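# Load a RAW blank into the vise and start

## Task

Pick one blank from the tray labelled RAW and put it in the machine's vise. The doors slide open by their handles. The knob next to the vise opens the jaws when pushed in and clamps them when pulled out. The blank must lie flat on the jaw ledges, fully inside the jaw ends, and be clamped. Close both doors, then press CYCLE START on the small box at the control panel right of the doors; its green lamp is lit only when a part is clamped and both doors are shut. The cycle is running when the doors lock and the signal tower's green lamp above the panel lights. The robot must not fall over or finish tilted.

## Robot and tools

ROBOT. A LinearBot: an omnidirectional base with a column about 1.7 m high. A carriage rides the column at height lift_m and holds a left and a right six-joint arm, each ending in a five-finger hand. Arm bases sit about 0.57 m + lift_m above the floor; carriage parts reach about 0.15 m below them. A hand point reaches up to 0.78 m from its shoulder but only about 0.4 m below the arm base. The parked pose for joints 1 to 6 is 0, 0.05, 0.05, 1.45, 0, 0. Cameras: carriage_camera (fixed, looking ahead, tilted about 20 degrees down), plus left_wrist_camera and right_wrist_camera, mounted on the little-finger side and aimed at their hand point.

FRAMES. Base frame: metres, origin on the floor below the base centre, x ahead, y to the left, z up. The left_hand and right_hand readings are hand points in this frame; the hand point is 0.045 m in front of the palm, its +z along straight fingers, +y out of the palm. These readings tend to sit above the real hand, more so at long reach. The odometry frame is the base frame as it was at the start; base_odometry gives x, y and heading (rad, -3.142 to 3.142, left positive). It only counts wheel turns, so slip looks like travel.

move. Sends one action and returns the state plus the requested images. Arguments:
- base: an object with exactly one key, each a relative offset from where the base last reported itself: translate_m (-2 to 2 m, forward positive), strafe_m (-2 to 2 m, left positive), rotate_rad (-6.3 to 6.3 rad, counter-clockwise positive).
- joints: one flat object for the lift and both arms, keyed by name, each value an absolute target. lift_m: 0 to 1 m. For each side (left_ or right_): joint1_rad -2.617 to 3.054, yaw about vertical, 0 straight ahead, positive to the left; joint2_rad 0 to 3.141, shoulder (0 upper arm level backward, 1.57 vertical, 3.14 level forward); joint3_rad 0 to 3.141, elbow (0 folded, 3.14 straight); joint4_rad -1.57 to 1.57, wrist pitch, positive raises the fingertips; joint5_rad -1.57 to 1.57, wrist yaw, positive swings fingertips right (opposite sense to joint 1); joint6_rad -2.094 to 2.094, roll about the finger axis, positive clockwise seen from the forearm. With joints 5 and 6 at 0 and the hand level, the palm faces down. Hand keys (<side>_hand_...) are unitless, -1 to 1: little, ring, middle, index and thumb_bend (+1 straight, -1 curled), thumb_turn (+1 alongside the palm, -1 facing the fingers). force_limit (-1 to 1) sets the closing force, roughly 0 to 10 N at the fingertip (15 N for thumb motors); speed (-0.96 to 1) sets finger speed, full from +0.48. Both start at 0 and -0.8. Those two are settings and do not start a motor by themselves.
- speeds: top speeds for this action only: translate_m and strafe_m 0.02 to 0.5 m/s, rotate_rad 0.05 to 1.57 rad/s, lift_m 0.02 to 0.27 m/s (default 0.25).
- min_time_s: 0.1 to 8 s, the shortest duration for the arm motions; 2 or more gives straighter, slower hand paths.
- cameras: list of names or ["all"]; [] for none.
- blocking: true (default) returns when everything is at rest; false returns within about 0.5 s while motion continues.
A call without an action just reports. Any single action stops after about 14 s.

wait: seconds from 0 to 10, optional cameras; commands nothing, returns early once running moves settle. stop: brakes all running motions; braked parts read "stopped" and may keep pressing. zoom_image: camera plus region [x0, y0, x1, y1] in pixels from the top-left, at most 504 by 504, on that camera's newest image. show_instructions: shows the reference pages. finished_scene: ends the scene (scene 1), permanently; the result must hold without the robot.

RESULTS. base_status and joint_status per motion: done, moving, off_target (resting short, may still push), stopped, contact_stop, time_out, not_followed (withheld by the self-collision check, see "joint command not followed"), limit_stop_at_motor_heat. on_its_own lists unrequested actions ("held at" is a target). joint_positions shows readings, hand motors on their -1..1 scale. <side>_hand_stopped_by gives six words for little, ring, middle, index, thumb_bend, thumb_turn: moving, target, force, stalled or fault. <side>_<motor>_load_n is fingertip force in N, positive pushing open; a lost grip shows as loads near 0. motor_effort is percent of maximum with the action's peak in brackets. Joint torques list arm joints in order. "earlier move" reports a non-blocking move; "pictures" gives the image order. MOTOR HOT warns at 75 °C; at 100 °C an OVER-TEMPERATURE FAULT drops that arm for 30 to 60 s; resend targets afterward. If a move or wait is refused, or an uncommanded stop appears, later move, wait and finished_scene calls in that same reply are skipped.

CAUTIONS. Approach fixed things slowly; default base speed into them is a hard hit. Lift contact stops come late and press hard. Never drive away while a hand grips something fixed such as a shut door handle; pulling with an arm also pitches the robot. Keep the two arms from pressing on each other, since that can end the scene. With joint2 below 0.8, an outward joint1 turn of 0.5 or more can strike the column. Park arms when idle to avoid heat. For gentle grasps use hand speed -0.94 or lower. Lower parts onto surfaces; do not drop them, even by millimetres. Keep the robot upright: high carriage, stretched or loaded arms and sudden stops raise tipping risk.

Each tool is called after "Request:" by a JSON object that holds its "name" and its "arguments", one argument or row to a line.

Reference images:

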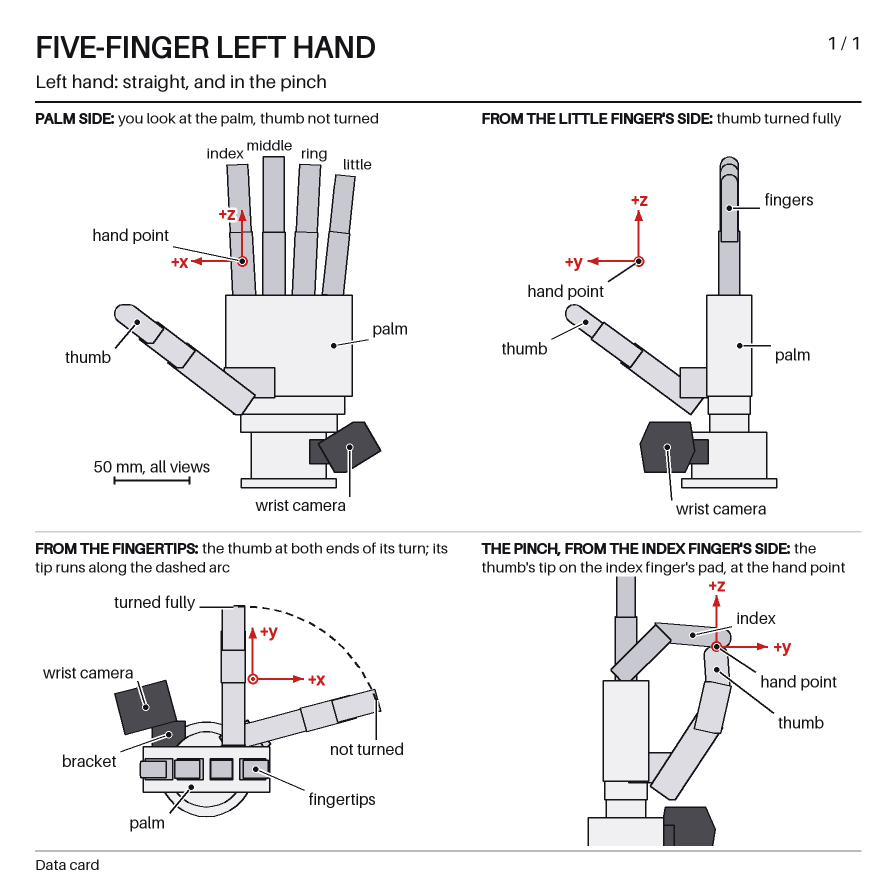

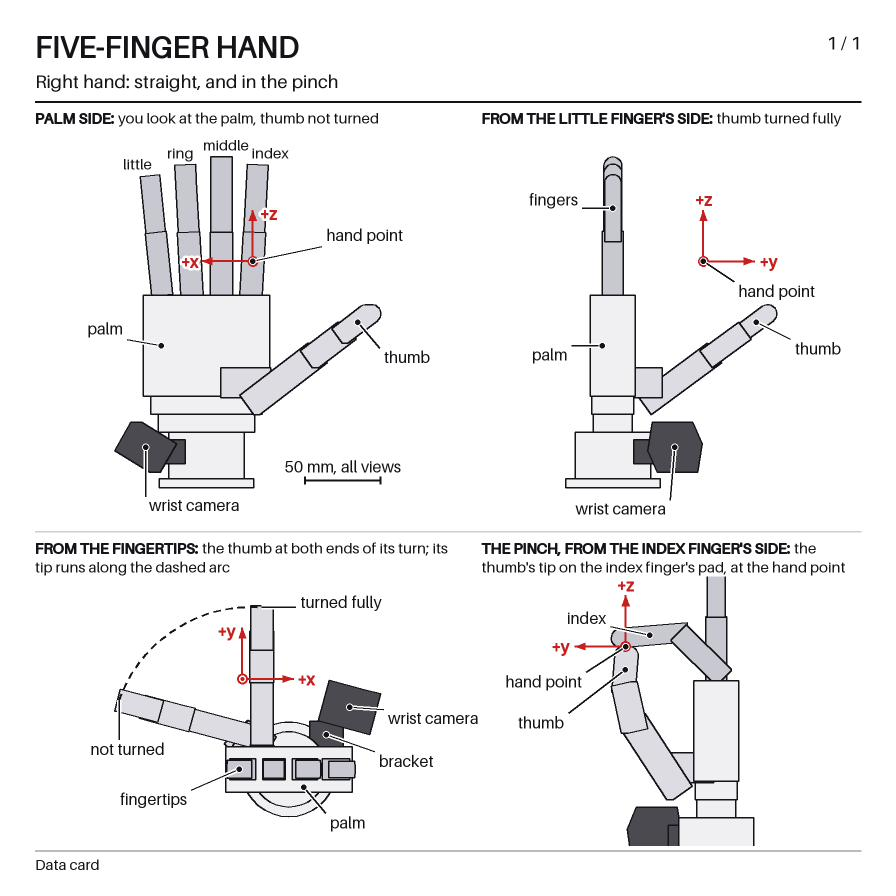

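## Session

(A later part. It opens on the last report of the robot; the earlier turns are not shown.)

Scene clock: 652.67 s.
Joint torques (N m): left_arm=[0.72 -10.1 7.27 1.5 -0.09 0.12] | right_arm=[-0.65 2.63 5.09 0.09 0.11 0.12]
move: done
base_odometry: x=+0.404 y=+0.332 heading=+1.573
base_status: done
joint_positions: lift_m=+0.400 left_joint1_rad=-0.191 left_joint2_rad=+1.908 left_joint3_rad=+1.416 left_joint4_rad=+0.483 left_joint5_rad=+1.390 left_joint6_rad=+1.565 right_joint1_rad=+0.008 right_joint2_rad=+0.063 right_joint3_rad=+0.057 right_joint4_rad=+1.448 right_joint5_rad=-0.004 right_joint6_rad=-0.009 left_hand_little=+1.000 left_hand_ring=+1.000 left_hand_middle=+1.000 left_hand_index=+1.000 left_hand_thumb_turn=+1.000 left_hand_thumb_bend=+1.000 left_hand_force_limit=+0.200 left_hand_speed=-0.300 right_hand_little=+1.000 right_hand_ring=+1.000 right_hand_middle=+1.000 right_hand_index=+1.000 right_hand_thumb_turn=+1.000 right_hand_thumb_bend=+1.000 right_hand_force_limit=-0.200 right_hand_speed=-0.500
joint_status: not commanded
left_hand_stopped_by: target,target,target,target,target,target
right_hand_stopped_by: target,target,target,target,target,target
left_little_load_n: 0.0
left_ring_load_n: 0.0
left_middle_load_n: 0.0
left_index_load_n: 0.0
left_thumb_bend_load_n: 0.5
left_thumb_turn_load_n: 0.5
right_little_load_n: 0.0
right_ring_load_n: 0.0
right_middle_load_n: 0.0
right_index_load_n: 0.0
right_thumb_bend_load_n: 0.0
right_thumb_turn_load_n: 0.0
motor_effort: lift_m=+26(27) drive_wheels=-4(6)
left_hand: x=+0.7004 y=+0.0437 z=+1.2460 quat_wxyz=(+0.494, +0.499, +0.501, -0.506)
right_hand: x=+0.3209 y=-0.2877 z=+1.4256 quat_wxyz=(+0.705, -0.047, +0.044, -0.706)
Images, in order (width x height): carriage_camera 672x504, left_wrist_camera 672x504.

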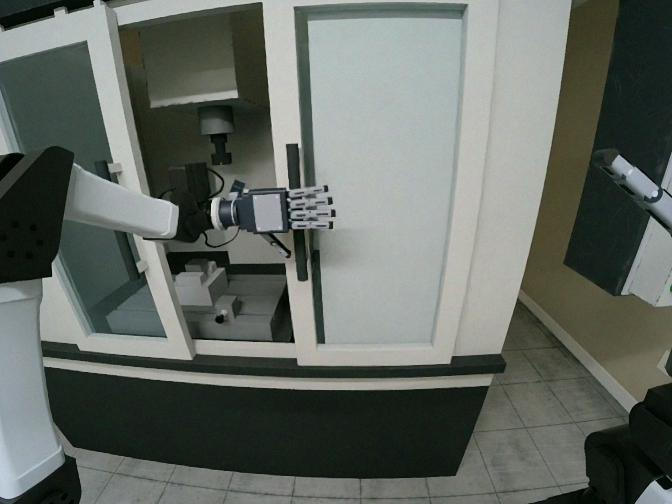

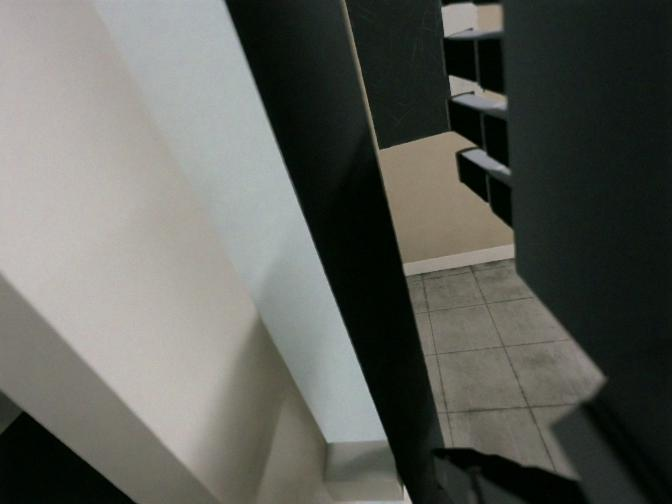

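Request:
{"name": "move", "arguments": {
  "base": {"strafe_m": -0.006},
  "speeds": {"strafe_m": 0.03},
  "cameras": []
}}

Request:
{"name": "move", "arguments": {
  "base": {"translate_m": 0.017},
  "joints": {"left_hand_speed": -0.6, "left_hand_force_limit": -0.2, "left_hand_index": 0.5, "left_hand_middle": 0.5, "left_hand_ring": 0.5, "left_hand_little": 0.5},
  "speeds": {"translate_m": 0.03},
  "cameras": ["left_wrist_camera"]
}}

Scene clock: 653.50 s.
Joint torques (N m): left_arm=[0.76 -10.18 7.17 1.5 -0.08 0.12] | right_arm=[-0.65 2.59 5.07 0.08 0.1 0.12]
move: done
base_odometry: x=+0.410 y=+0.332 heading=+1.573
base_status: done
joint_positions: lift_m=+0.400 left_joint1_rad=-0.192 left_joint2_rad=+1.908 left_joint3_rad=+1.416 left_joint4_rad=+0.482 left_joint5_rad=+1.387 left_joint6_rad=+1.565 right_joint1_rad=+0.008 right_joint2_rad=+0.063 right_joint3_rad=+0.057 right_joint4_rad=+1.448 right_joint5_rad=-0.003 right_joint6_rad=-0.009 left_hand_little=+1.000 left_hand_ring=+1.000 left_hand_middle=+1.000 left_hand_index=+1.000 left_hand_thumb_turn=+1.000 left_hand_thumb_bend=+1.000 left_hand_force_limit=+0.200 left_hand_speed=-0.300 right_hand_little=+1.000 right_hand_ring=+1.000 right_hand_middle=+1.000 right_hand_index=+1.000 right_hand_thumb_turn=+1.000 right_hand_thumb_bend=+1.000 right_hand_force_limit=-0.200 right_hand_speed=-0.500
joint_status: not commanded
left_hand_stopped_by: target,target,target,target,target,target
right_hand_stopped_by: target,target,target,target,target,target
left_little_load_n: 0.5
left_ring_load_n: 0.0
left_middle_load_n: 0.0
left_index_load_n: 0.0
left_thumb_bend_load_n: 0.0
left_thumb_turn_load_n: 0.0
right_little_load_n: 0.0
right_ring_load_n: 0.0
right_middle_load_n: 0.0
right_index_load_n: 0.0
right_thumb_bend_load_n: 0.0
right_thumb_turn_load_n: 0.0
motor_effort: lift_m=+26(27) drive_wheels=-3(6)
left_hand: x=+0.7006 y=+0.0434 z=+1.2460 quat_wxyz=(+0.494, +0.499, +0.502, -0.505)
right_hand: x=+0.3209 y=-0.2878 z=+1.4256 quat_wxyz=(+0.705, -0.047, +0.044, -0.706)

Scene clock: 654.60 s.
Joint torques (N m): left_arm=[0.75 -10.33 7.2 1.57 -0.01 0.13] | right_arm=[-0.65 2.58 5.15 0.09 0.1 0.12]
move: done
base_odometry: x=+0.410 y=+0.349 heading=+1.572
base_status: done
joint_positions: lift_m=+0.400 left_joint1_rad=-0.191 left_joint2_rad=+1.909 left_joint3_rad=+1.417 left_joint4_rad=+0.480 left_joint5_rad=+1.385 left_joint6_rad=+1.565 right_joint1_rad=+0.008 right_joint2_rad=+0.063 right_joint3_rad=+0.057 right_joint4_rad=+1.448 right_joint5_rad=-0.003 right_joint6_rad=-0.009 left_hand_little=+0.500 left_hand_ring=+0.500 left_hand_middle=+0.500 left_hand_index=+0.500 left_hand_thumb_turn=+1.000 left_hand_thumb_bend=+1.000 left_hand_force_limit=-0.200 left_hand_speed=-0.600 right_hand_little=+1.000 right_hand_ring=+1.000 right_hand_middle=+1.000 right_hand_index=+1.000 right_hand_thumb_turn=+1.000 right_hand_thumb_bend=+1.000 right_hand_force_limit=-0.200 right_hand_speed=-0.500
joint_status: all done
left_hand_stopped_by: target,target,target,target,target,target
right_hand_stopped_by: target,target,target,target,target,target
left_little_load_n: 0.0
left_ring_load_n: 0.0
left_middle_load_n: 0.0
left_index_load_n: 0.0
left_thumb_bend_load_n: 0.0
left_thumb_turn_load_n: 0.0
right_little_load_n: 0.0
right_ring_load_n: 0.0
right_middle_load_n: 0.0
right_index_load_n: 0.0
right_thumb_bend_load_n: 0.0
right_thumb_turn_load_n: -0.5
motor_effort: lift_m=+26(27) drive_wheels=+2(7)
left_hand: x=+0.7017 y=+0.0441 z=+1.2451 quat_wxyz=(+0.494, +0.497, +0.504, -0.505)
right_hand: x=+0.3210 y=-0.2878 z=+1.4256 quat_wxyz=(+0.705, -0.047, +0.044, -0.706)
Images, in order (width x height): left_wrist_camera 672x504.

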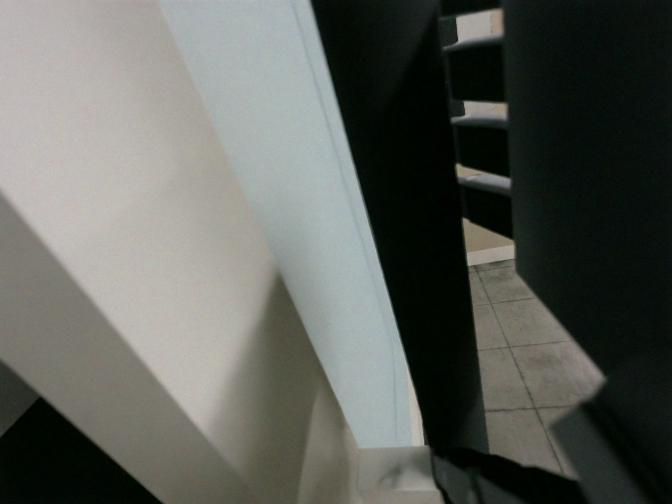

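Request:
{"name": "move", "arguments": {
  "joints": {"left_hand_speed": -0.7, "left_hand_index": 0.1, "left_hand_middle": 0.1, "left_hand_ring": 0.1, "left_hand_little": 0.1},
  "cameras": []
}}

Request:
{"name": "move", "arguments": {
  "joints": {"left_hand_speed": -0.9, "left_hand_index": -0.5, "left_hand_middle": -0.5, "left_hand_ring": -0.5, "left_hand_little": -0.5},
  "cameras": ["left_wrist_camera"]
}}

Scene clock: 655.70 s.
Joint torques (N m): left_arm=[0.76 -10.45 7.2 1.53 -0.06 0.15] | right_arm=[-0.65 2.62 5.08 0.09 0.1 0.12]
move: done
base_odometry: x=+0.410 y=+0.349 heading=+1.572
base_status: not commanded
joint_positions: lift_m=+0.400 left_joint1_rad=-0.191 left_joint2_rad=+1.909 left_joint3_rad=+1.417 left_joint4_rad=+0.480 left_joint5_rad=+1.385 left_joint6_rad=+1.565 right_joint1_rad=+0.008 right_joint2_rad=+0.063 right_joint3_rad=+0.057 right_joint4_rad=+1.448 right_joint5_rad=-0.003 right_joint6_rad=-0.009 left_hand_little=+0.100 left_hand_ring=+0.100 left_hand_middle=+0.100 left_hand_index=+0.100 left_hand_thumb_turn=+1.000 left_hand_thumb_bend=+1.000 left_hand_force_limit=-0.200 left_hand_speed=-0.700 right_hand_little=+1.000 right_hand_ring=+1.000 right_hand_middle=+1.000 right_hand_index=+1.000 right_hand_thumb_turn=+1.000 right_hand_thumb_bend=+1.000 right_hand_force_limit=-0.200 right_hand_speed=-0.500
joint_status: all done
left_hand_stopped_by: target,target,target,target,target,target
right_hand_stopped_by: target,target,target,target,target,target
left_little_load_n: 0.0
left_ring_load_n: 0.0
left_middle_load_n: 0.0
left_index_load_n: 0.0
left_thumb_bend_load_n: -0.5
left_thumb_turn_load_n: 0.0
right_little_load_n: 0.0
right_ring_load_n: 0.0
right_middle_load_n: 0.0
right_index_load_n: 0.0
right_thumb_bend_load_n: 0.0
right_thumb_turn_load_n: 0.0
motor_effort: lift_m=+26(27) drive_wheels=-4(5)
left_hand: x=+0.7018 y=+0.0441 z=+1.2451 quat_wxyz=(+0.494, +0.497, +0.504, -0.505)
right_hand: x=+0.3211 y=-0.2878 z=+1.4255 quat_wxyz=(+0.705, -0.047, +0.044, -0.706)

Scene clock: 658.03 s.
Joint torques (N m): left_arm=[0.77 -10.4 7.15 1.57 -0.03 0.14] | right_arm=[-0.64 2.63 5.12 0.1 0.1 0.12]
move: off_target
base_odometry: x=+0.410 y=+0.349 heading=+1.572
base_status: not commanded
joint_positions: lift_m=+0.400 left_joint1_rad=-0.192 left_joint2_rad=+1.909 left_joint3_rad=+1.417 left_joint4_rad=+0.480 left_joint5_rad=+1.382 left_joint6_rad=+1.565 right_joint1_rad=+0.008 right_joint2_rad=+0.063 right_joint3_rad=+0.057 right_joint4_rad=+1.448 right_joint5_rad=-0.003 right_joint6_rad=-0.009 left_hand_little=-0.447 left_hand_ring=-0.429 left_hand_middle=-0.420 left_hand_index=-0.401 left_hand_thumb_turn=+1.000 left_hand_thumb_bend=+1.000 left_hand_force_limit=-0.200 left_hand_speed=-0.900 right_hand_little=+1.000 right_hand_ring=+1.000 right_hand_middle=+1.000 right_hand_index=+1.000 right_hand_thumb_turn=+1.000 right_hand_thumb_bend=+1.000 right_hand_force_limit=-0.200 right_hand_speed=-0.500
joint_status: left_hand_little off_target (ended at -0.447, target -0.500); left_hand_ring off_target (ended at -0.429, target -0.500); left_hand_middle off_target (ended at -0.420, target -0.500); left_hand_index off_target (ended at -0.401, target -0.500); the others done
left_hand_stopped_by: force,force,force,force,target,target
right_hand_stopped_by: target,target,target,target,target,target
left_little_load_n: 5.5
left_ring_load_n: 5.0
left_middle_load_n: 2.5
left_index_load_n: 0.5
left_thumb_bend_load_n: 1.5
left_thumb_turn_load_n: -0.5
right_little_load_n: 0.0
right_ring_load_n: 0.0
right_middle_load_n: 0.0
right_index_load_n: 0.0
right_thumb_bend_load_n: 0.0
right_thumb_turn_load_n: 0.0
motor_effort: lift_m=+26(27) drive_wheels=-4(5)
left_hand: x=+0.7021 y=+0.0439 z=+1.2450 quat_wxyz=(+0.494, +0.497, +0.504, -0.504)
right_hand: x=+0.3211 y=-0.2878 z=+1.4255 quat_wxyz=(+0.705, -0.047, +0.044, -0.706)
Images, in order (width x height): left_wrist_camera 672x504.

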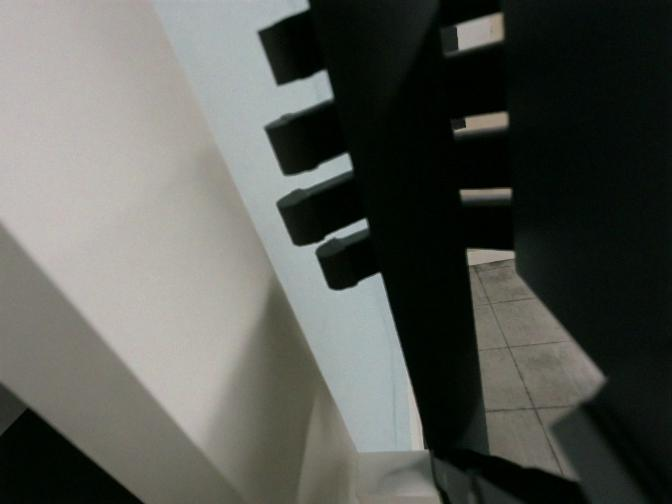

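Request:
{"name": "move", "arguments": {
  "base": {"strafe_m": 0.30},
  "speeds": {"strafe_m": 0.08},
  "cameras": ["carriage_camera", "left_wrist_camera"]
}}

Scene clock: 662.63 s.
Joint torques (N m): left_arm=[3.45 -12.23 5.45 1.74 1.52 0.09] | right_arm=[-0.66 2.59 5.07 0.09 0.09 0.12]
move: done
base_odometry: x=+0.110 y=+0.349 heading=+1.572
base_status: done
joint_positions: lift_m=+0.400 left_joint1_rad=-0.220 left_joint2_rad=+1.925 left_joint3_rad=+1.440 left_joint4_rad=+0.477 left_joint5_rad=+1.252 left_joint6_rad=+1.571 right_joint1_rad=+0.008 right_joint2_rad=+0.063 right_joint3_rad=+0.057 right_joint4_rad=+1.448 right_joint5_rad=-0.002 right_joint6_rad=-0.009 left_hand_little=-0.447 left_hand_ring=-0.429 left_hand_middle=-0.420 left_hand_index=-0.401 left_hand_thumb_turn=+1.000 left_hand_thumb_bend=+1.000 left_hand_force_limit=-0.200 left_hand_speed=-0.900 right_hand_little=+1.000 right_hand_ring=+1.000 right_hand_middle=+1.000 right_hand_index=+1.000 right_hand_thumb_turn=+1.000 right_hand_thumb_bend=+1.000 right_hand_force_limit=-0.200 right_hand_speed=-0.500
joint_status: not commanded
left_hand_stopped_by: force,force,force,force,target,target
right_hand_stopped_by: target,target,target,target,target,target
left_little_load_n: 8.0
left_ring_load_n: 7.0
left_middle_load_n: 4.0
left_index_load_n: 1.0
left_thumb_bend_load_n: 1.5
left_thumb_turn_load_n: -4.0
right_little_load_n: 0.0
right_ring_load_n: 0.0
right_middle_load_n: 0.0
right_index_load_n: 0.0
right_thumb_bend_load_n: 0.0
right_thumb_turn_load_n: 0.0
motor_effort: lift_m=+26(27) drive_wheels=+1(9)
left_hand: x=+0.7237 y=+0.0384 z=+1.2464 quat_wxyz=(+0.522, +0.473, +0.527, -0.476)
right_hand: x=+0.3211 y=-0.2880 z=+1.4256 quat_wxyz=(+0.705, -0.047, +0.045, -0.706)
Images, in order (width x height): carriage_camera 672x504, left_wrist_camera 672x504.

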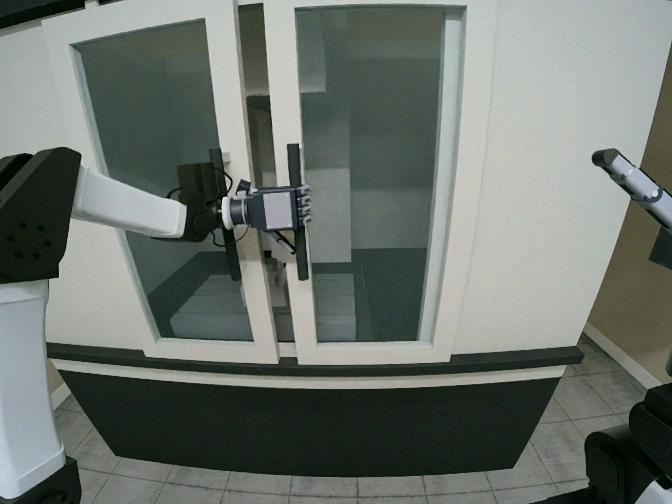

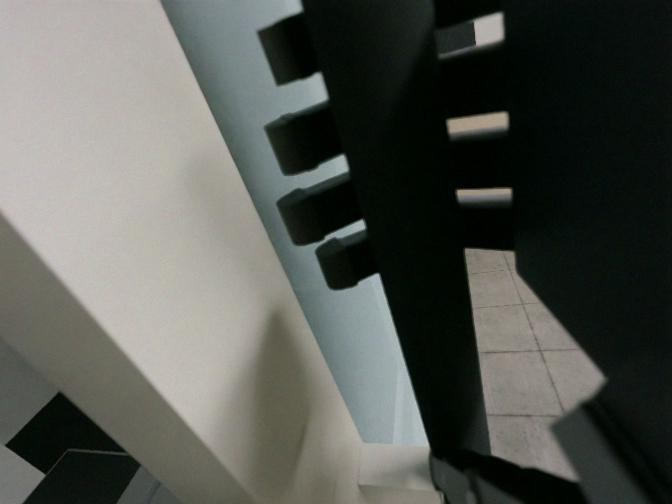

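Request:
{"name": "move", "arguments": {
  "base": {"strafe_m": 0.06},
  "speeds": {"strafe_m": 0.05},
  "cameras": ["carriage_camera", "left_wrist_camera"]
}}

Scene clock: 664.57 s.
Joint torques (N m): left_arm=[8.06 -12.82 5.11 1.8 2.43 -0.02] | right_arm=[-0.65 2.58 5.08 0.12 0.09 0.12]
move: done
base_odometry: x=+0.050 y=+0.349 heading=+1.572
base_status: done
joint_positions: lift_m=+0.400 left_joint1_rad=-0.267 left_joint2_rad=+1.930 left_joint3_rad=+1.446 left_joint4_rad=+0.477 left_joint5_rad=+1.171 left_joint6_rad=+1.584 right_joint1_rad=+0.008 right_joint2_rad=+0.063 right_joint3_rad=+0.057 right_joint4_rad=+1.448 right_joint5_rad=-0.002 right_joint6_rad=-0.009 left_hand_little=-0.447 left_hand_ring=-0.429 left_hand_middle=-0.420 left_hand_index=-0.401 left_hand_thumb_turn=+1.000 left_hand_thumb_bend=+1.000 left_hand_force_limit=-0.200 left_hand_speed=-0.900 right_hand_little=+1.000 right_hand_ring=+1.000 right_hand_middle=+1.000 right_hand_index=+1.000 right_hand_thumb_turn=+1.000 right_hand_thumb_bend=+1.000 right_hand_force_limit=-0.200 right_hand_speed=-0.500
joint_status: not commanded
left_hand_stopped_by: force,force,force,force,target,target
right_hand_stopped_by: target,target,target,target,target,target
left_little_load_n: 11.5
left_ring_load_n: 9.0
left_middle_load_n: 5.0
left_index_load_n: 1.0
left_thumb_bend_load_n: 1.0
left_thumb_turn_load_n: -1.5
right_little_load_n: 0.0
right_ring_load_n: 0.0
right_middle_load_n: 0.0
right_index_load_n: 0.0
right_thumb_bend_load_n: 0.0
right_thumb_turn_load_n: 0.0
motor_effort: lift_m=+26(27) drive_wheels=+3(7)
left_hand: x=+0.7267 y=+0.0211 z=+1.2466 quat_wxyz=(+0.533, +0.468, +0.531, -0.463)
right_hand: x=+0.3211 y=-0.2880 z=+1.4256 quat_wxyz=(+0.705, -0.047, +0.045, -0.706)
Images, in order (width x height): carriage_camera 672x504, left_wrist_camera 672x504.

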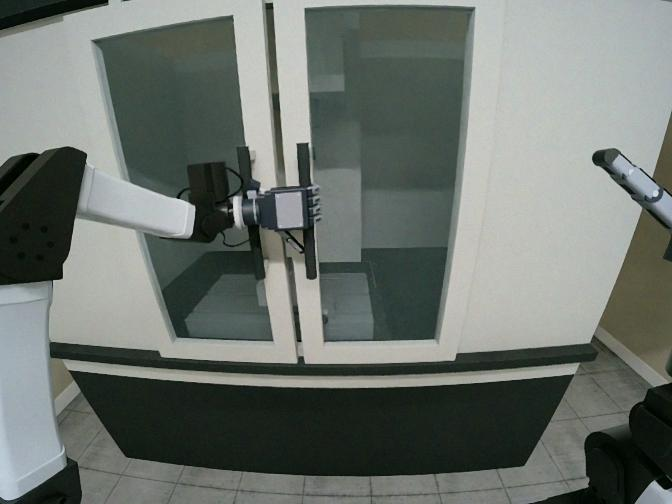

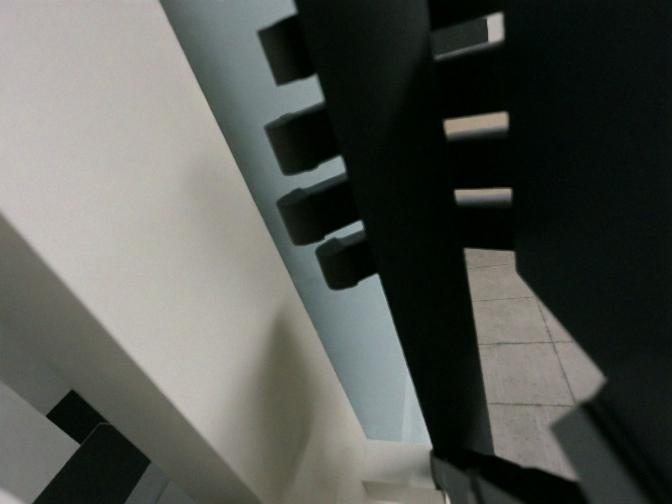

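Request:
{"name": "move", "arguments": {
  "base": {"strafe_m": 0.04},
  "speeds": {"strafe_m": 0.04},
  "cameras": ["carriage_camera", "left_wrist_camera"]
}}

Scene clock: 666.17 s.
Joint torques (N m): left_arm=[11.25 -14.34 3.96 1.8 3.01 -0.06] | right_arm=[-0.65 2.61 5.03 0.1 0.09 0.12]
move: done
base_odometry: x=+0.010 y=+0.349 heading=+1.571
base_status: done
joint_positions: lift_m=+0.400 left_joint1_rad=-0.304 left_joint2_rad=+1.943 left_joint3_rad=+1.460 left_joint4_rad=+0.481 left_joint5_rad=+1.122 left_joint6_rad=+1.586 right_joint1_rad=+0.008 right_joint2_rad=+0.063 right_joint3_rad=+0.057 right_joint4_rad=+1.448 right_joint5_rad=-0.002 right_joint6_rad=-0.009 left_hand_little=-0.447 left_hand_ring=-0.428 left_hand_middle=-0.419 left_hand_index=-0.401 left_hand_thumb_turn=+1.000 left_hand_thumb_bend=+1.000 left_hand_force_limit=-0.200 left_hand_speed=-0.900 right_hand_little=+1.000 right_hand_ring=+1.000 right_hand_middle=+1.000 right_hand_index=+1.000 right_hand_thumb_turn=+1.000 right_hand_thumb_bend=+1.000 right_hand_force_limit=-0.200 right_hand_speed=-0.500
joint_status: not commanded
left_hand_stopped_by: force,force,force,force,target,target
right_hand_stopped_by: target,target,target,target,target,target
left_little_load_n: 17.5
left_ring_load_n: 14.5
left_middle_load_n: 10.0
left_index_load_n: 3.5
left_thumb_bend_load_n: 0.5
left_thumb_turn_load_n: 0.0
right_little_load_n: 0.0
right_ring_load_n: 0.0
right_middle_load_n: 0.0
right_index_load_n: 0.0
right_thumb_bend_load_n: 0.0
right_thumb_turn_load_n: 0.0
motor_effort: lift_m=+26(27) drive_wheels=+5(9)
left_hand: x=+0.7278 y=+0.0058 z=+1.2472 quat_wxyz=(+0.538, +0.466, +0.532, -0.459)
right_hand: x=+0.3211 y=-0.2881 z=+1.4256 quat_wxyz=(+0.705, -0.047, +0.045, -0.706)
Images, in order (width x height): carriage_camera 672x504, left_wrist_camera 672x504.

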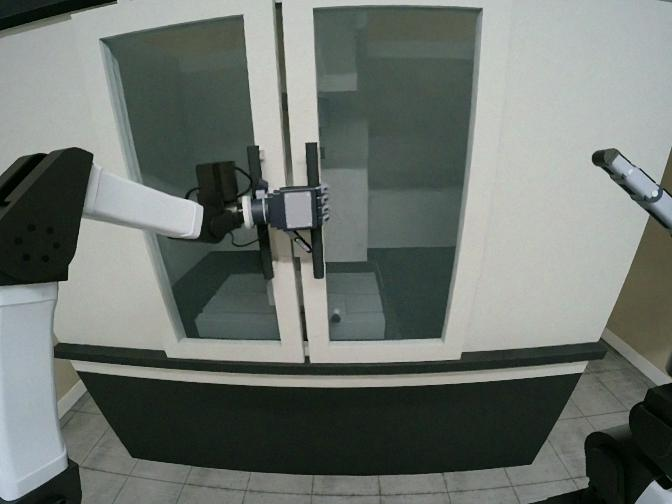

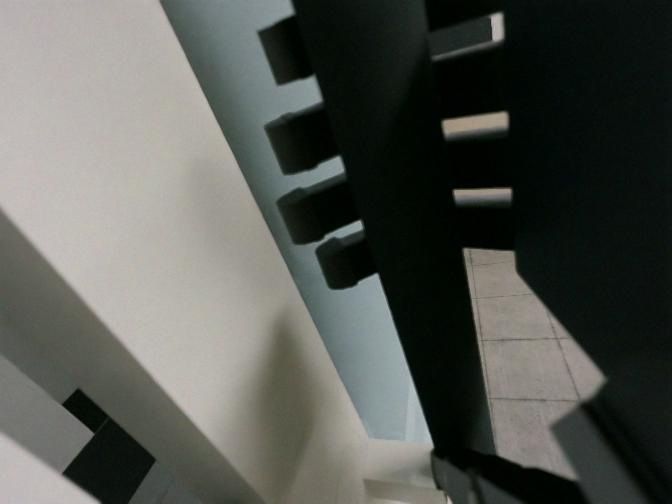

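Request:
{"name": "zoom_image", "arguments": {
  "camera": "carriage_camera",
  "region": [180, 120, 380, 300]
}}

Scaled by 2.520 from the camera's image (finer frame: 960x720).

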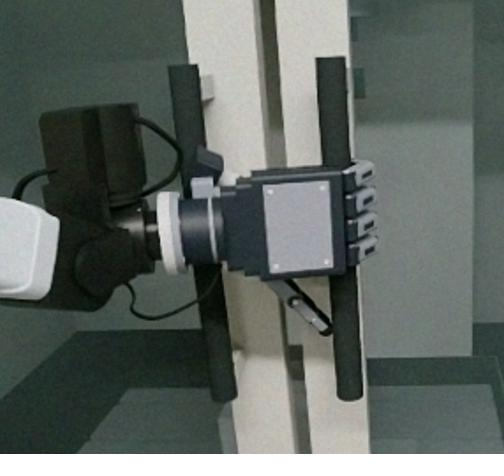

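Request:
{"name": "move", "arguments": {
  "base": {"strafe_m": -0.055},
  "speeds": {"strafe_m": 0.05},
  "cameras": []
}}

Request:
{"name": "move", "arguments": {
  "joints": {"left_hand_speed": -0.4, "left_hand_index": 1, "left_hand_middle": 1, "left_hand_ring": 1, "left_hand_little": 1},
  "cameras": ["left_wrist_camera"]
}}

Scene clock: 668.73 s.
Joint torques (N m): left_arm=[1.05 -11.06 6.64 1.86 1.49 -0.37] | right_arm=[-0.65 2.59 5.07 0.1 0.08 0.12]
move: done
base_odometry: x=+0.065 y=+0.349 heading=+1.572
base_status: done
joint_positions: lift_m=+0.400 left_joint1_rad=-0.195 left_joint2_rad=+1.915 left_joint3_rad=+1.424 left_joint4_rad=+0.465 left_joint5_rad=+1.253 left_joint6_rad=+1.616 right_joint1_rad=+0.008 right_joint2_rad=+0.063 right_joint3_rad=+0.057 right_joint4_rad=+1.448 right_joint5_rad=-0.002 right_joint6_rad=-0.009 left_hand_little=-0.447 left_hand_ring=-0.429 left_hand_middle=-0.420 left_hand_index=-0.401 left_hand_thumb_turn=+1.000 left_hand_thumb_bend=+1.000 left_hand_force_limit=-0.200 left_hand_speed=-0.900 right_hand_little=+1.000 right_hand_ring=+1.000 right_hand_middle=+1.000 right_hand_index=+1.000 right_hand_thumb_turn=+1.000 right_hand_thumb_bend=+1.000 right_hand_force_limit=-0.200 right_hand_speed=-0.500
joint_status: not commanded
left_hand_stopped_by: force,force,force,force,target,target
right_hand_stopped_by: target,target,target,target,target,target
left_little_load_n: 9.5
left_ring_load_n: 6.5
left_middle_load_n: 2.0
left_index_load_n: 0.0
left_thumb_bend_load_n: 2.0
left_thumb_turn_load_n: 0.0
right_little_load_n: 0.0
right_ring_load_n: 0.0
right_middle_load_n: 0.0
right_index_load_n: 0.0
right_thumb_bend_load_n: 0.0
right_thumb_turn_load_n: 0.0
motor_effort: lift_m=+26(27) drive_wheels=+2(5)
left_hand: x=+0.7284 y=+0.0516 z=+1.2451 quat_wxyz=(+0.532, +0.475, +0.527, -0.461)
right_hand: x=+0.3210 y=-0.2881 z=+1.4256 quat_wxyz=(+0.705, -0.047, +0.045, -0.706)

Scene clock: 670.10 s.
Joint torques (N m): left_arm=[0.05 -11 6.63 1.64 0.49 -0.15] | right_arm=[-0.66 2.59 5.09 0.1 0.08 0.12]
move: done
base_odometry: x=+0.065 y=+0.349 heading=+1.572
base_status: not commanded
joint_positions: lift_m=+0.400 left_joint1_rad=-0.185 left_joint2_rad=+1.915 left_joint3_rad=+1.424 left_joint4_rad=+0.475 left_joint5_rad=+1.340 left_joint6_rad=+1.592 right_joint1_rad=+0.008 right_joint2_rad=+0.063 right_joint3_rad=+0.057 right_joint4_rad=+1.448 right_joint5_rad=-0.002 right_joint6_rad=-0.009 left_hand_little=+1.000 left_hand_ring=+1.000 left_hand_middle=+1.000 left_hand_index=+1.000 left_hand_thumb_turn=+1.000 left_hand_thumb_bend=+1.000 left_hand_force_limit=-0.200 left_hand_speed=-0.400 right_hand_little=+1.000 right_hand_ring=+1.000 right_hand_middle=+1.000 right_hand_index=+1.000 right_hand_thumb_turn=+1.000 right_hand_thumb_bend=+1.000 right_hand_force_limit=-0.200 right_hand_speed=-0.500
joint_status: all done
left_hand_stopped_by: target,target,target,target,target,target
right_hand_stopped_by: target,target,target,target,target,target
left_little_load_n: 0.0
left_ring_load_n: 0.0
left_middle_load_n: 0.0
left_index_load_n: 0.0
left_thumb_bend_load_n: 0.0
left_thumb_turn_load_n: -1.0
right_little_load_n: 0.0
right_ring_load_n: 0.0
right_middle_load_n: 0.0
right_index_load_n: 0.0
right_thumb_bend_load_n: 0.0
right_thumb_turn_load_n: 0.5
motor_effort: lift_m=+26(27) drive_wheels=+1(2)
left_hand: x=+0.7143 y=+0.0497 z=+1.2459 quat_wxyz=(+0.512, +0.491, +0.511, -0.486)
right_hand: x=+0.3211 y=-0.2881 z=+1.4256 quat_wxyz=(+0.705, -0.047, +0.045, -0.706)
Images, in order (width x height): left_wrist_camera 672x504.

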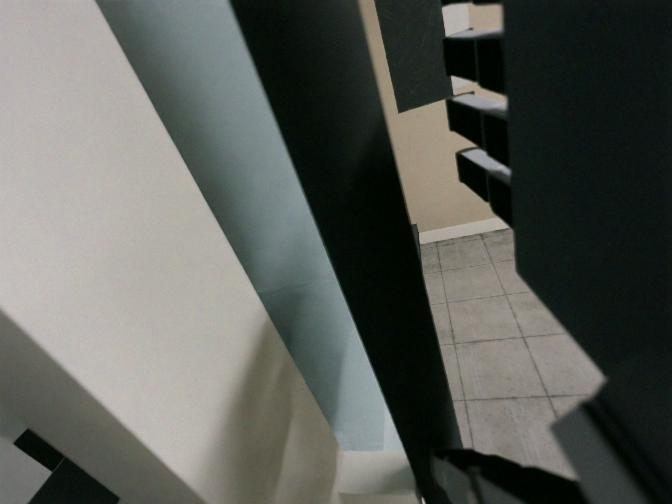

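Request:
{"name": "move", "arguments": {
  "base": {"translate_m": -0.18},
  "speeds": {"translate_m": 0.15},
  "cameras": []
}}

Request:
{"name": "move", "arguments": {
  "base": {"strafe_m": 0.265},
  "joints": {"left_joint1_rad": 0, "left_joint2_rad": 0.05, "left_joint3_rad": 0.05, "left_joint4_rad": 1.45, "left_joint5_rad": 0, "left_joint6_rad": 0},
  "speeds": {"strafe_m": 0.12},
  "cameras": []
}}

Request:
{"name": "move", "arguments": {
  "joints": {"right_joint1_rad": 0.0, "right_joint2_rad": 1.379, "right_joint3_rad": 0.819, "right_joint4_rad": 0.557, "right_joint5_rad": 0.0, "right_joint6_rad": 1.57},
  "min_time_s": 2,
  "cameras": ["carriage_camera", "right_wrist_camera"]
}}

Scene clock: 672.73 s.
Joint torques (N m): left_arm=[0.43 -10.97 6.61 1.6 0.23 -0.05] | right_arm=[-0.65 2.52 5.11 0.08 0.08 0.12]
move: done
base_odometry: x=+0.065 y=+0.169 heading=+1.572
base_status: done
joint_positions: lift_m=+0.400 left_joint1_rad=-0.187 left_joint2_rad=+1.915 left_joint3_rad=+1.424 left_joint4_rad=+0.476 left_joint5_rad=+1.362 left_joint6_rad=+1.582 right_joint1_rad=+0.008 right_joint2_rad=+0.063 right_joint3_rad=+0.057 right_joint4_rad=+1.448 right_joint5_rad=-0.002 right_joint6_rad=-0.009 left_hand_little=+1.000 left_hand_ring=+1.000 left_hand_middle=+1.000 left_hand_index=+1.000 left_hand_thumb_turn=+1.000 left_hand_thumb_bend=+1.000 left_hand_force_limit=-0.200 left_hand_speed=-0.400 right_hand_little=+1.000 right_hand_ring=+1.000 right_hand_middle=+1.000 right_hand_index=+1.000 right_hand_thumb_turn=+1.000 right_hand_thumb_bend=+1.000 right_hand_force_limit=-0.200 right_hand_speed=-0.500
joint_status: not commanded
left_hand_stopped_by: target,target,target,target,target,target
right_hand_stopped_by: target,target,target,target,target,target
left_little_load_n: 0.0
left_ring_load_n: 0.0
left_middle_load_n: 0.0
left_index_load_n: 0.0
left_thumb_bend_load_n: 0.0
left_thumb_turn_load_n: 0.0
right_little_load_n: 0.0
right_ring_load_n: 0.0
right_middle_load_n: 0.0
right_index_load_n: 0.0
right_thumb_bend_load_n: 0.0
right_thumb_turn_load_n: 0.0
motor_effort: lift_m=+26(27) drive_wheels=-2(4)
left_hand: x=+0.7092 y=+0.0472 z=+1.2455 quat_wxyz=(+0.504, +0.495, +0.507, -0.494)
right_hand: x=+0.3210 y=-0.2881 z=+1.4256 quat_wxyz=(+0.705, -0.047, +0.045, -0.706)

Scene clock: 675.83 s.
Joint torques (N m): left_arm=[1.16 4.03 3.41 -0.07 -0.14 -0.08] | right_arm=[-0.66 2.58 5.14 0.11 0.07 0.12]
move: done
base_odometry: x=-0.200 y=+0.168 heading=+1.572
base_status: done
joint_positions: lift_m=+0.400 left_joint1_rad=-0.004 left_joint2_rad=+0.058 left_joint3_rad=+0.060 left_joint4_rad=+1.440 left_joint5_rad=+0.013 left_joint6_rad=+0.013 right_joint1_rad=+0.008 right_joint2_rad=+0.063 right_joint3_rad=+0.057 right_joint4_rad=+1.448 right_joint5_rad=-0.001 right_joint6_rad=-0.009 left_hand_little=+1.000 left_hand_ring=+1.000 left_hand_middle=+1.000 left_hand_index=+1.000 left_hand_thumb_turn=+1.000 left_hand_thumb_bend=+1.000 left_hand_force_limit=-0.200 left_hand_speed=-0.400 right_hand_little=+1.000 right_hand_ring=+1.000 right_hand_middle=+1.000 right_hand_index=+1.000 right_hand_thumb_turn=+1.000 right_hand_thumb_bend=+1.000 right_hand_force_limit=-0.200 right_hand_speed=-0.500
joint_status: all done
left_hand_stopped_by: target,target,target,target,target,target
right_hand_stopped_by: target,target,target,target,target,target
left_little_load_n: 0.0
left_ring_load_n: -0.5
left_middle_load_n: 0.0
left_index_load_n: 0.0
left_thumb_bend_load_n: 0.0
left_thumb_turn_load_n: 0.0
right_little_load_n: 0.0
right_ring_load_n: 0.0
right_middle_load_n: 0.0
right_index_load_n: 0.5
right_thumb_bend_load_n: 0.0
right_thumb_turn_load_n: 0.0
motor_effort: lift_m=+26(27) drive_wheels=-2(5)
left_hand: x=+0.3206 y=+0.2864 z=+1.4257 quat_wxyz=(+0.708, -0.041, +0.050, -0.703)
right_hand: x=+0.3212 y=-0.2883 z=+1.4255 quat_wxyz=(+0.705, -0.046, +0.045, -0.706)

Scene clock: 678.30 s.
Joint torques (N m): left_arm=[1.05 4.1 3.44 -0.07 -0.11 -0.08] | right_arm=[-0.66 -5.35 9.91 2.42 0.06 0.17]
move: done
base_odometry: x=-0.200 y=+0.168 heading=+1.572
base_status: not commanded
joint_positions: lift_m=+0.400 left_joint1_rad=-0.004 left_joint2_rad=+0.058 left_joint3_rad=+0.060 left_joint4_rad=+1.442 left_joint5_rad=+0.013 left_joint6_rad=+0.013 right_joint1_rad=+0.008 right_joint2_rad=+1.363 right_joint3_rad=+0.794 right_joint4_rad=+0.575 right_joint5_rad=-0.001 right_joint6_rad=+1.559 left_hand_little=+1.000 left_hand_ring=+1.000 left_hand_middle=+1.000 left_hand_index=+1.000 left_hand_thumb_turn=+1.000 left_hand_thumb_bend=+1.000 left_hand_force_limit=-0.200 left_hand_speed=-0.400 right_hand_little=+1.000 right_hand_ring=+1.000 right_hand_middle=+1.000 right_hand_index=+1.000 right_hand_thumb_turn=+1.000 right_hand_thumb_bend=+1.000 right_hand_force_limit=-0.200 right_hand_speed=-0.500
joint_status: all done
left_hand_stopped_by: target,target,target,target,target,target
right_hand_stopped_by: target,target,target,target,target,target
left_little_load_n: 0.0
left_ring_load_n: 0.0
left_middle_load_n: 0.0
left_index_load_n: 0.0
left_thumb_bend_load_n: 0.0
left_thumb_turn_load_n: 0.0
right_little_load_n: 0.0
right_ring_load_n: 0.0
right_middle_load_n: 0.0
right_index_load_n: 0.0
right_thumb_bend_load_n: 0.0
right_thumb_turn_load_n: 0.0
motor_effort: lift_m=+26(27) drive_wheels=-2(3)
left_hand: x=+0.3202 y=+0.2864 z=+1.4259 quat_wxyz=(+0.708, -0.040, +0.050, -0.703)
right_hand: x=+0.6966 y=-0.2550 z=+1.3009 quat_wxyz=(+0.709, -0.007, +0.705, -0.001)
Images, in order (width x height): carriage_camera 672x504, right_wrist_camera 672x504.

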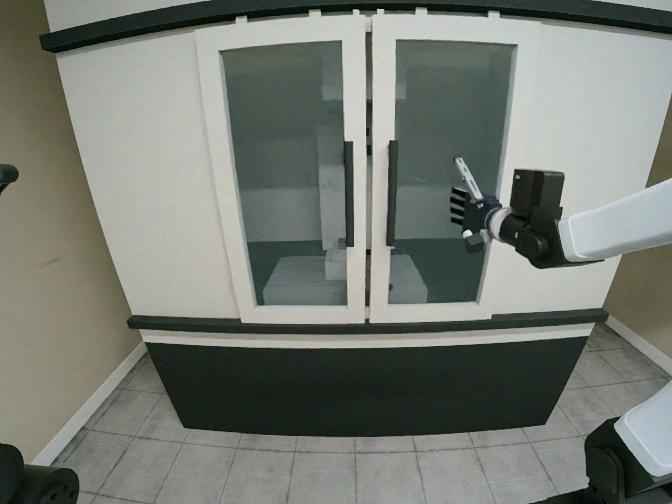

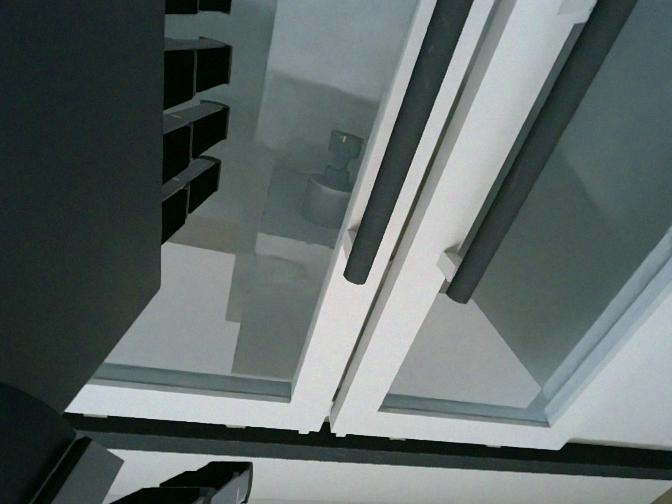

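Request:
{"name": "move", "arguments": {
  "base": {"translate_m": 0.165},
  "speeds": {"translate_m": 0.1},
  "cameras": []
}}

Request:
{"name": "move", "arguments": {
  "base": {"strafe_m": 0.07},
  "speeds": {"strafe_m": 0.06},
  "cameras": ["carriage_camera", "right_wrist_camera"]
}}

Scene clock: 681.17 s.
Joint torques (N m): left_arm=[0.99 4.1 3.25 -0.2 -0.12 -0.07] | right_arm=[-0.65 -5.37 9.77 2.52 0.06 0.15]
move: done
base_odometry: x=-0.201 y=+0.333 heading=+1.573
base_status: done
joint_positions: lift_m=+0.400 left_joint1_rad=-0.004 left_joint2_rad=+0.058 left_joint3_rad=+0.060 left_joint4_rad=+1.450 left_joint5_rad=+0.013 left_joint6_rad=+0.013 right_joint1_rad=+0.008 right_joint2_rad=+1.363 right_joint3_rad=+0.795 right_joint4_rad=+0.567 right_joint5_rad=-0.001 right_joint6_rad=+1.560 left_hand_little=+1.000 left_hand_ring=+1.000 left_hand_middle=+1.000 left_hand_index=+1.000 left_hand_thumb_turn=+1.000 left_hand_thumb_bend=+1.000 left_hand_force_limit=-0.200 left_hand_speed=-0.400 right_hand_little=+1.000 right_hand_ring=+1.000 right_hand_middle=+1.000 right_hand_index=+1.000 right_hand_thumb_turn=+1.000 right_hand_thumb_bend=+1.000 right_hand_force_limit=-0.200 right_hand_speed=-0.500
joint_status: not commanded
left_hand_stopped_by: target,target,target,target,target,target
right_hand_stopped_by: target,target,target,target,target,target
left_little_load_n: 0.0
left_ring_load_n: 0.0
left_middle_load_n: 0.0
left_index_load_n: 0.0
left_thumb_bend_load_n: 0.0
left_thumb_turn_load_n: 0.0
right_little_load_n: 0.0
right_ring_load_n: 0.0
right_middle_load_n: 0.0
right_index_load_n: 0.0
right_thumb_bend_load_n: 0.0
right_thumb_turn_load_n: -0.5
motor_effort: lift_m=+26(27) drive_wheels=-4(7)
left_hand: x=+0.3180 y=+0.2864 z=+1.4267 quat_wxyz=(+0.708, -0.037, +0.047, -0.703)
right_hand: x=+0.6969 y=-0.2551 z=+1.2993 quat_wxyz=(+0.707, -0.007, +0.707, -0.001)

Scene clock: 682.87 s.
Joint torques (N m): left_arm=[0.88 4.11 3.55 -0.24 -0.09 -0.09] | right_arm=[-0.39 -5.38 9.78 2.53 0.06 0.15]
move: done
base_odometry: x=-0.271 y=+0.334 heading=+1.573
base_status: done
joint_positions: lift_m=+0.400 left_joint1_rad=-0.003 left_joint2_rad=+0.058 left_joint3_rad=+0.059 left_joint4_rad=+1.450 left_joint5_rad=+0.010 left_joint6_rad=+0.012 right_joint1_rad=+0.004 right_joint2_rad=+1.364 right_joint3_rad=+0.795 right_joint4_rad=+0.565 right_joint5_rad=-0.001 right_joint6_rad=+1.560 left_hand_little=+1.000 left_hand_ring=+1.000 left_hand_middle=+1.000 left_hand_index=+1.000 left_hand_thumb_turn=+1.000 left_hand_thumb_bend=+1.000 left_hand_force_limit=-0.200 left_hand_speed=-0.400 right_hand_little=+1.000 right_hand_ring=+1.000 right_hand_middle=+1.000 right_hand_index=+1.000 right_hand_thumb_turn=+1.000 right_hand_thumb_bend=+1.000 right_hand_force_limit=-0.200 right_hand_speed=-0.500
joint_status: not commanded
left_hand_stopped_by: target,target,target,target,target,target
right_hand_stopped_by: target,target,target,target,target,target
left_little_load_n: 0.0
left_ring_load_n: 0.0
left_middle_load_n: 0.0
left_index_load_n: 0.0
left_thumb_bend_load_n: 0.0
left_thumb_turn_load_n: 0.0
right_little_load_n: 0.0
right_ring_load_n: 0.0
right_middle_load_n: 0.0
right_index_load_n: 0.0
right_thumb_bend_load_n: 0.0
right_thumb_turn_load_n: 0.0
motor_effort: lift_m=+26(27) drive_wheels=+0(6)
left_hand: x=+0.3182 y=+0.2870 z=+1.4266 quat_wxyz=(+0.709, -0.038, +0.046, -0.703)
right_hand: x=+0.6973 y=-0.2565 z=+1.2984 quat_wxyz=(+0.706, -0.006, +0.708, -0.002)
Images, in order (width x height): carriage_camera 672x504, right_wrist_camera 672x504.

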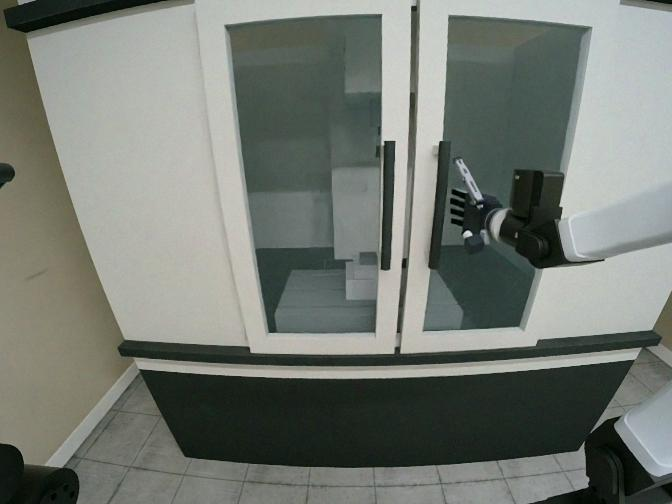

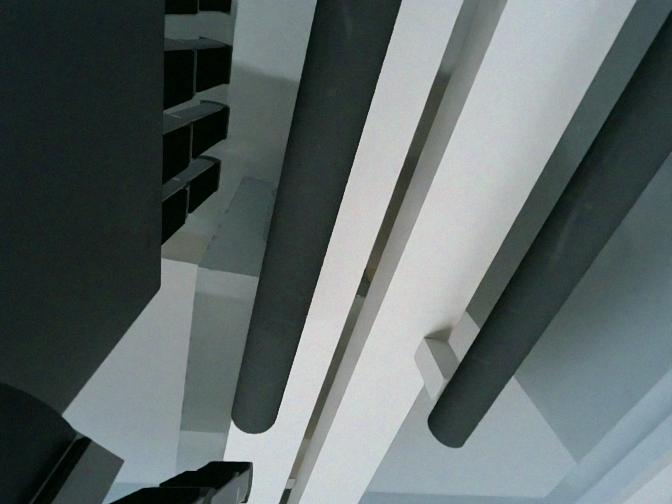

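Request:
{"name": "move", "arguments": {
  "base": {"strafe_m": 0.05},
  "speeds": {"strafe_m": 0.04},
  "cameras": ["carriage_camera", "right_wrist_camera"]
}}

Scene clock: 684.87 s.
Joint torques (N m): left_arm=[0.58 4 3.4 -0.19 -0.02 -0.08] | right_arm=[0.47 -5.48 9.7 2.53 -0.42 0.08]
move: done
base_odometry: x=-0.321 y=+0.334 heading=+1.572
base_status: done
joint_positions: lift_m=+0.400 left_joint1_rad=-0.001 left_joint2_rad=+0.058 left_joint3_rad=+0.059 left_joint4_rad=+1.450 left_joint5_rad=+0.008 left_joint6_rad=+0.012 right_joint1_rad=-0.006 right_joint2_rad=+1.364 right_joint3_rad=+0.796 right_joint4_rad=+0.565 right_joint5_rad=+0.040 right_joint6_rad=+1.567 left_hand_little=+1.000 left_hand_ring=+1.000 left_hand_middle=+1.000 left_hand_index=+1.000 left_hand_thumb_turn=+1.000 left_hand_thumb_bend=+1.000 left_hand_force_limit=-0.200 left_hand_speed=-0.400 right_hand_little=+1.000 right_hand_ring=+1.000 right_hand_middle=+1.000 right_hand_index=+1.000 right_hand_thumb_turn=+1.000 right_hand_thumb_bend=+1.000 right_hand_force_limit=-0.200 right_hand_speed=-0.500
joint_status: not commanded
left_hand_stopped_by: target,target,target,target,target,target
right_hand_stopped_by: target,target,target,target,target,target
left_little_load_n: 0.0
left_ring_load_n: 0.0
left_middle_load_n: 0.0
left_index_load_n: 0.0
left_thumb_bend_load_n: 0.0
left_thumb_turn_load_n: 0.0
right_little_load_n: 0.0
right_ring_load_n: 0.0
right_middle_load_n: 0.0
right_index_load_n: 0.0
right_thumb_bend_load_n: 0.0
right_thumb_turn_load_n: 0.0
motor_effort: lift_m=+26(27) drive_wheels=+0(6)
left_hand: x=+0.3183 y=+0.2876 z=+1.4267 quat_wxyz=(+0.710, -0.039, +0.045, -0.702)
right_hand: x=+0.7003 y=-0.2697 z=+1.2992 quat_wxyz=(+0.706, +0.015, +0.708, -0.018)
Images, in order (width x height): carriage_camera 672x504, right_wrist_camera 672x504.

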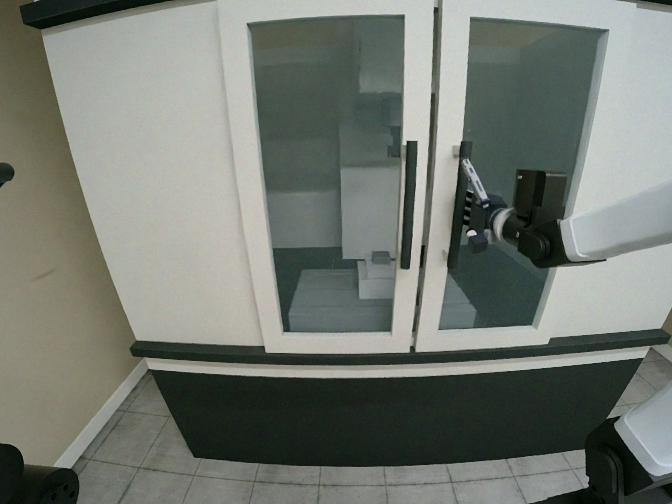

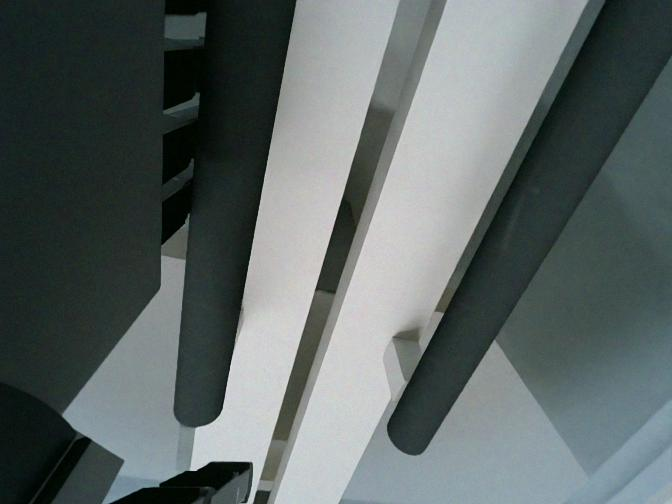

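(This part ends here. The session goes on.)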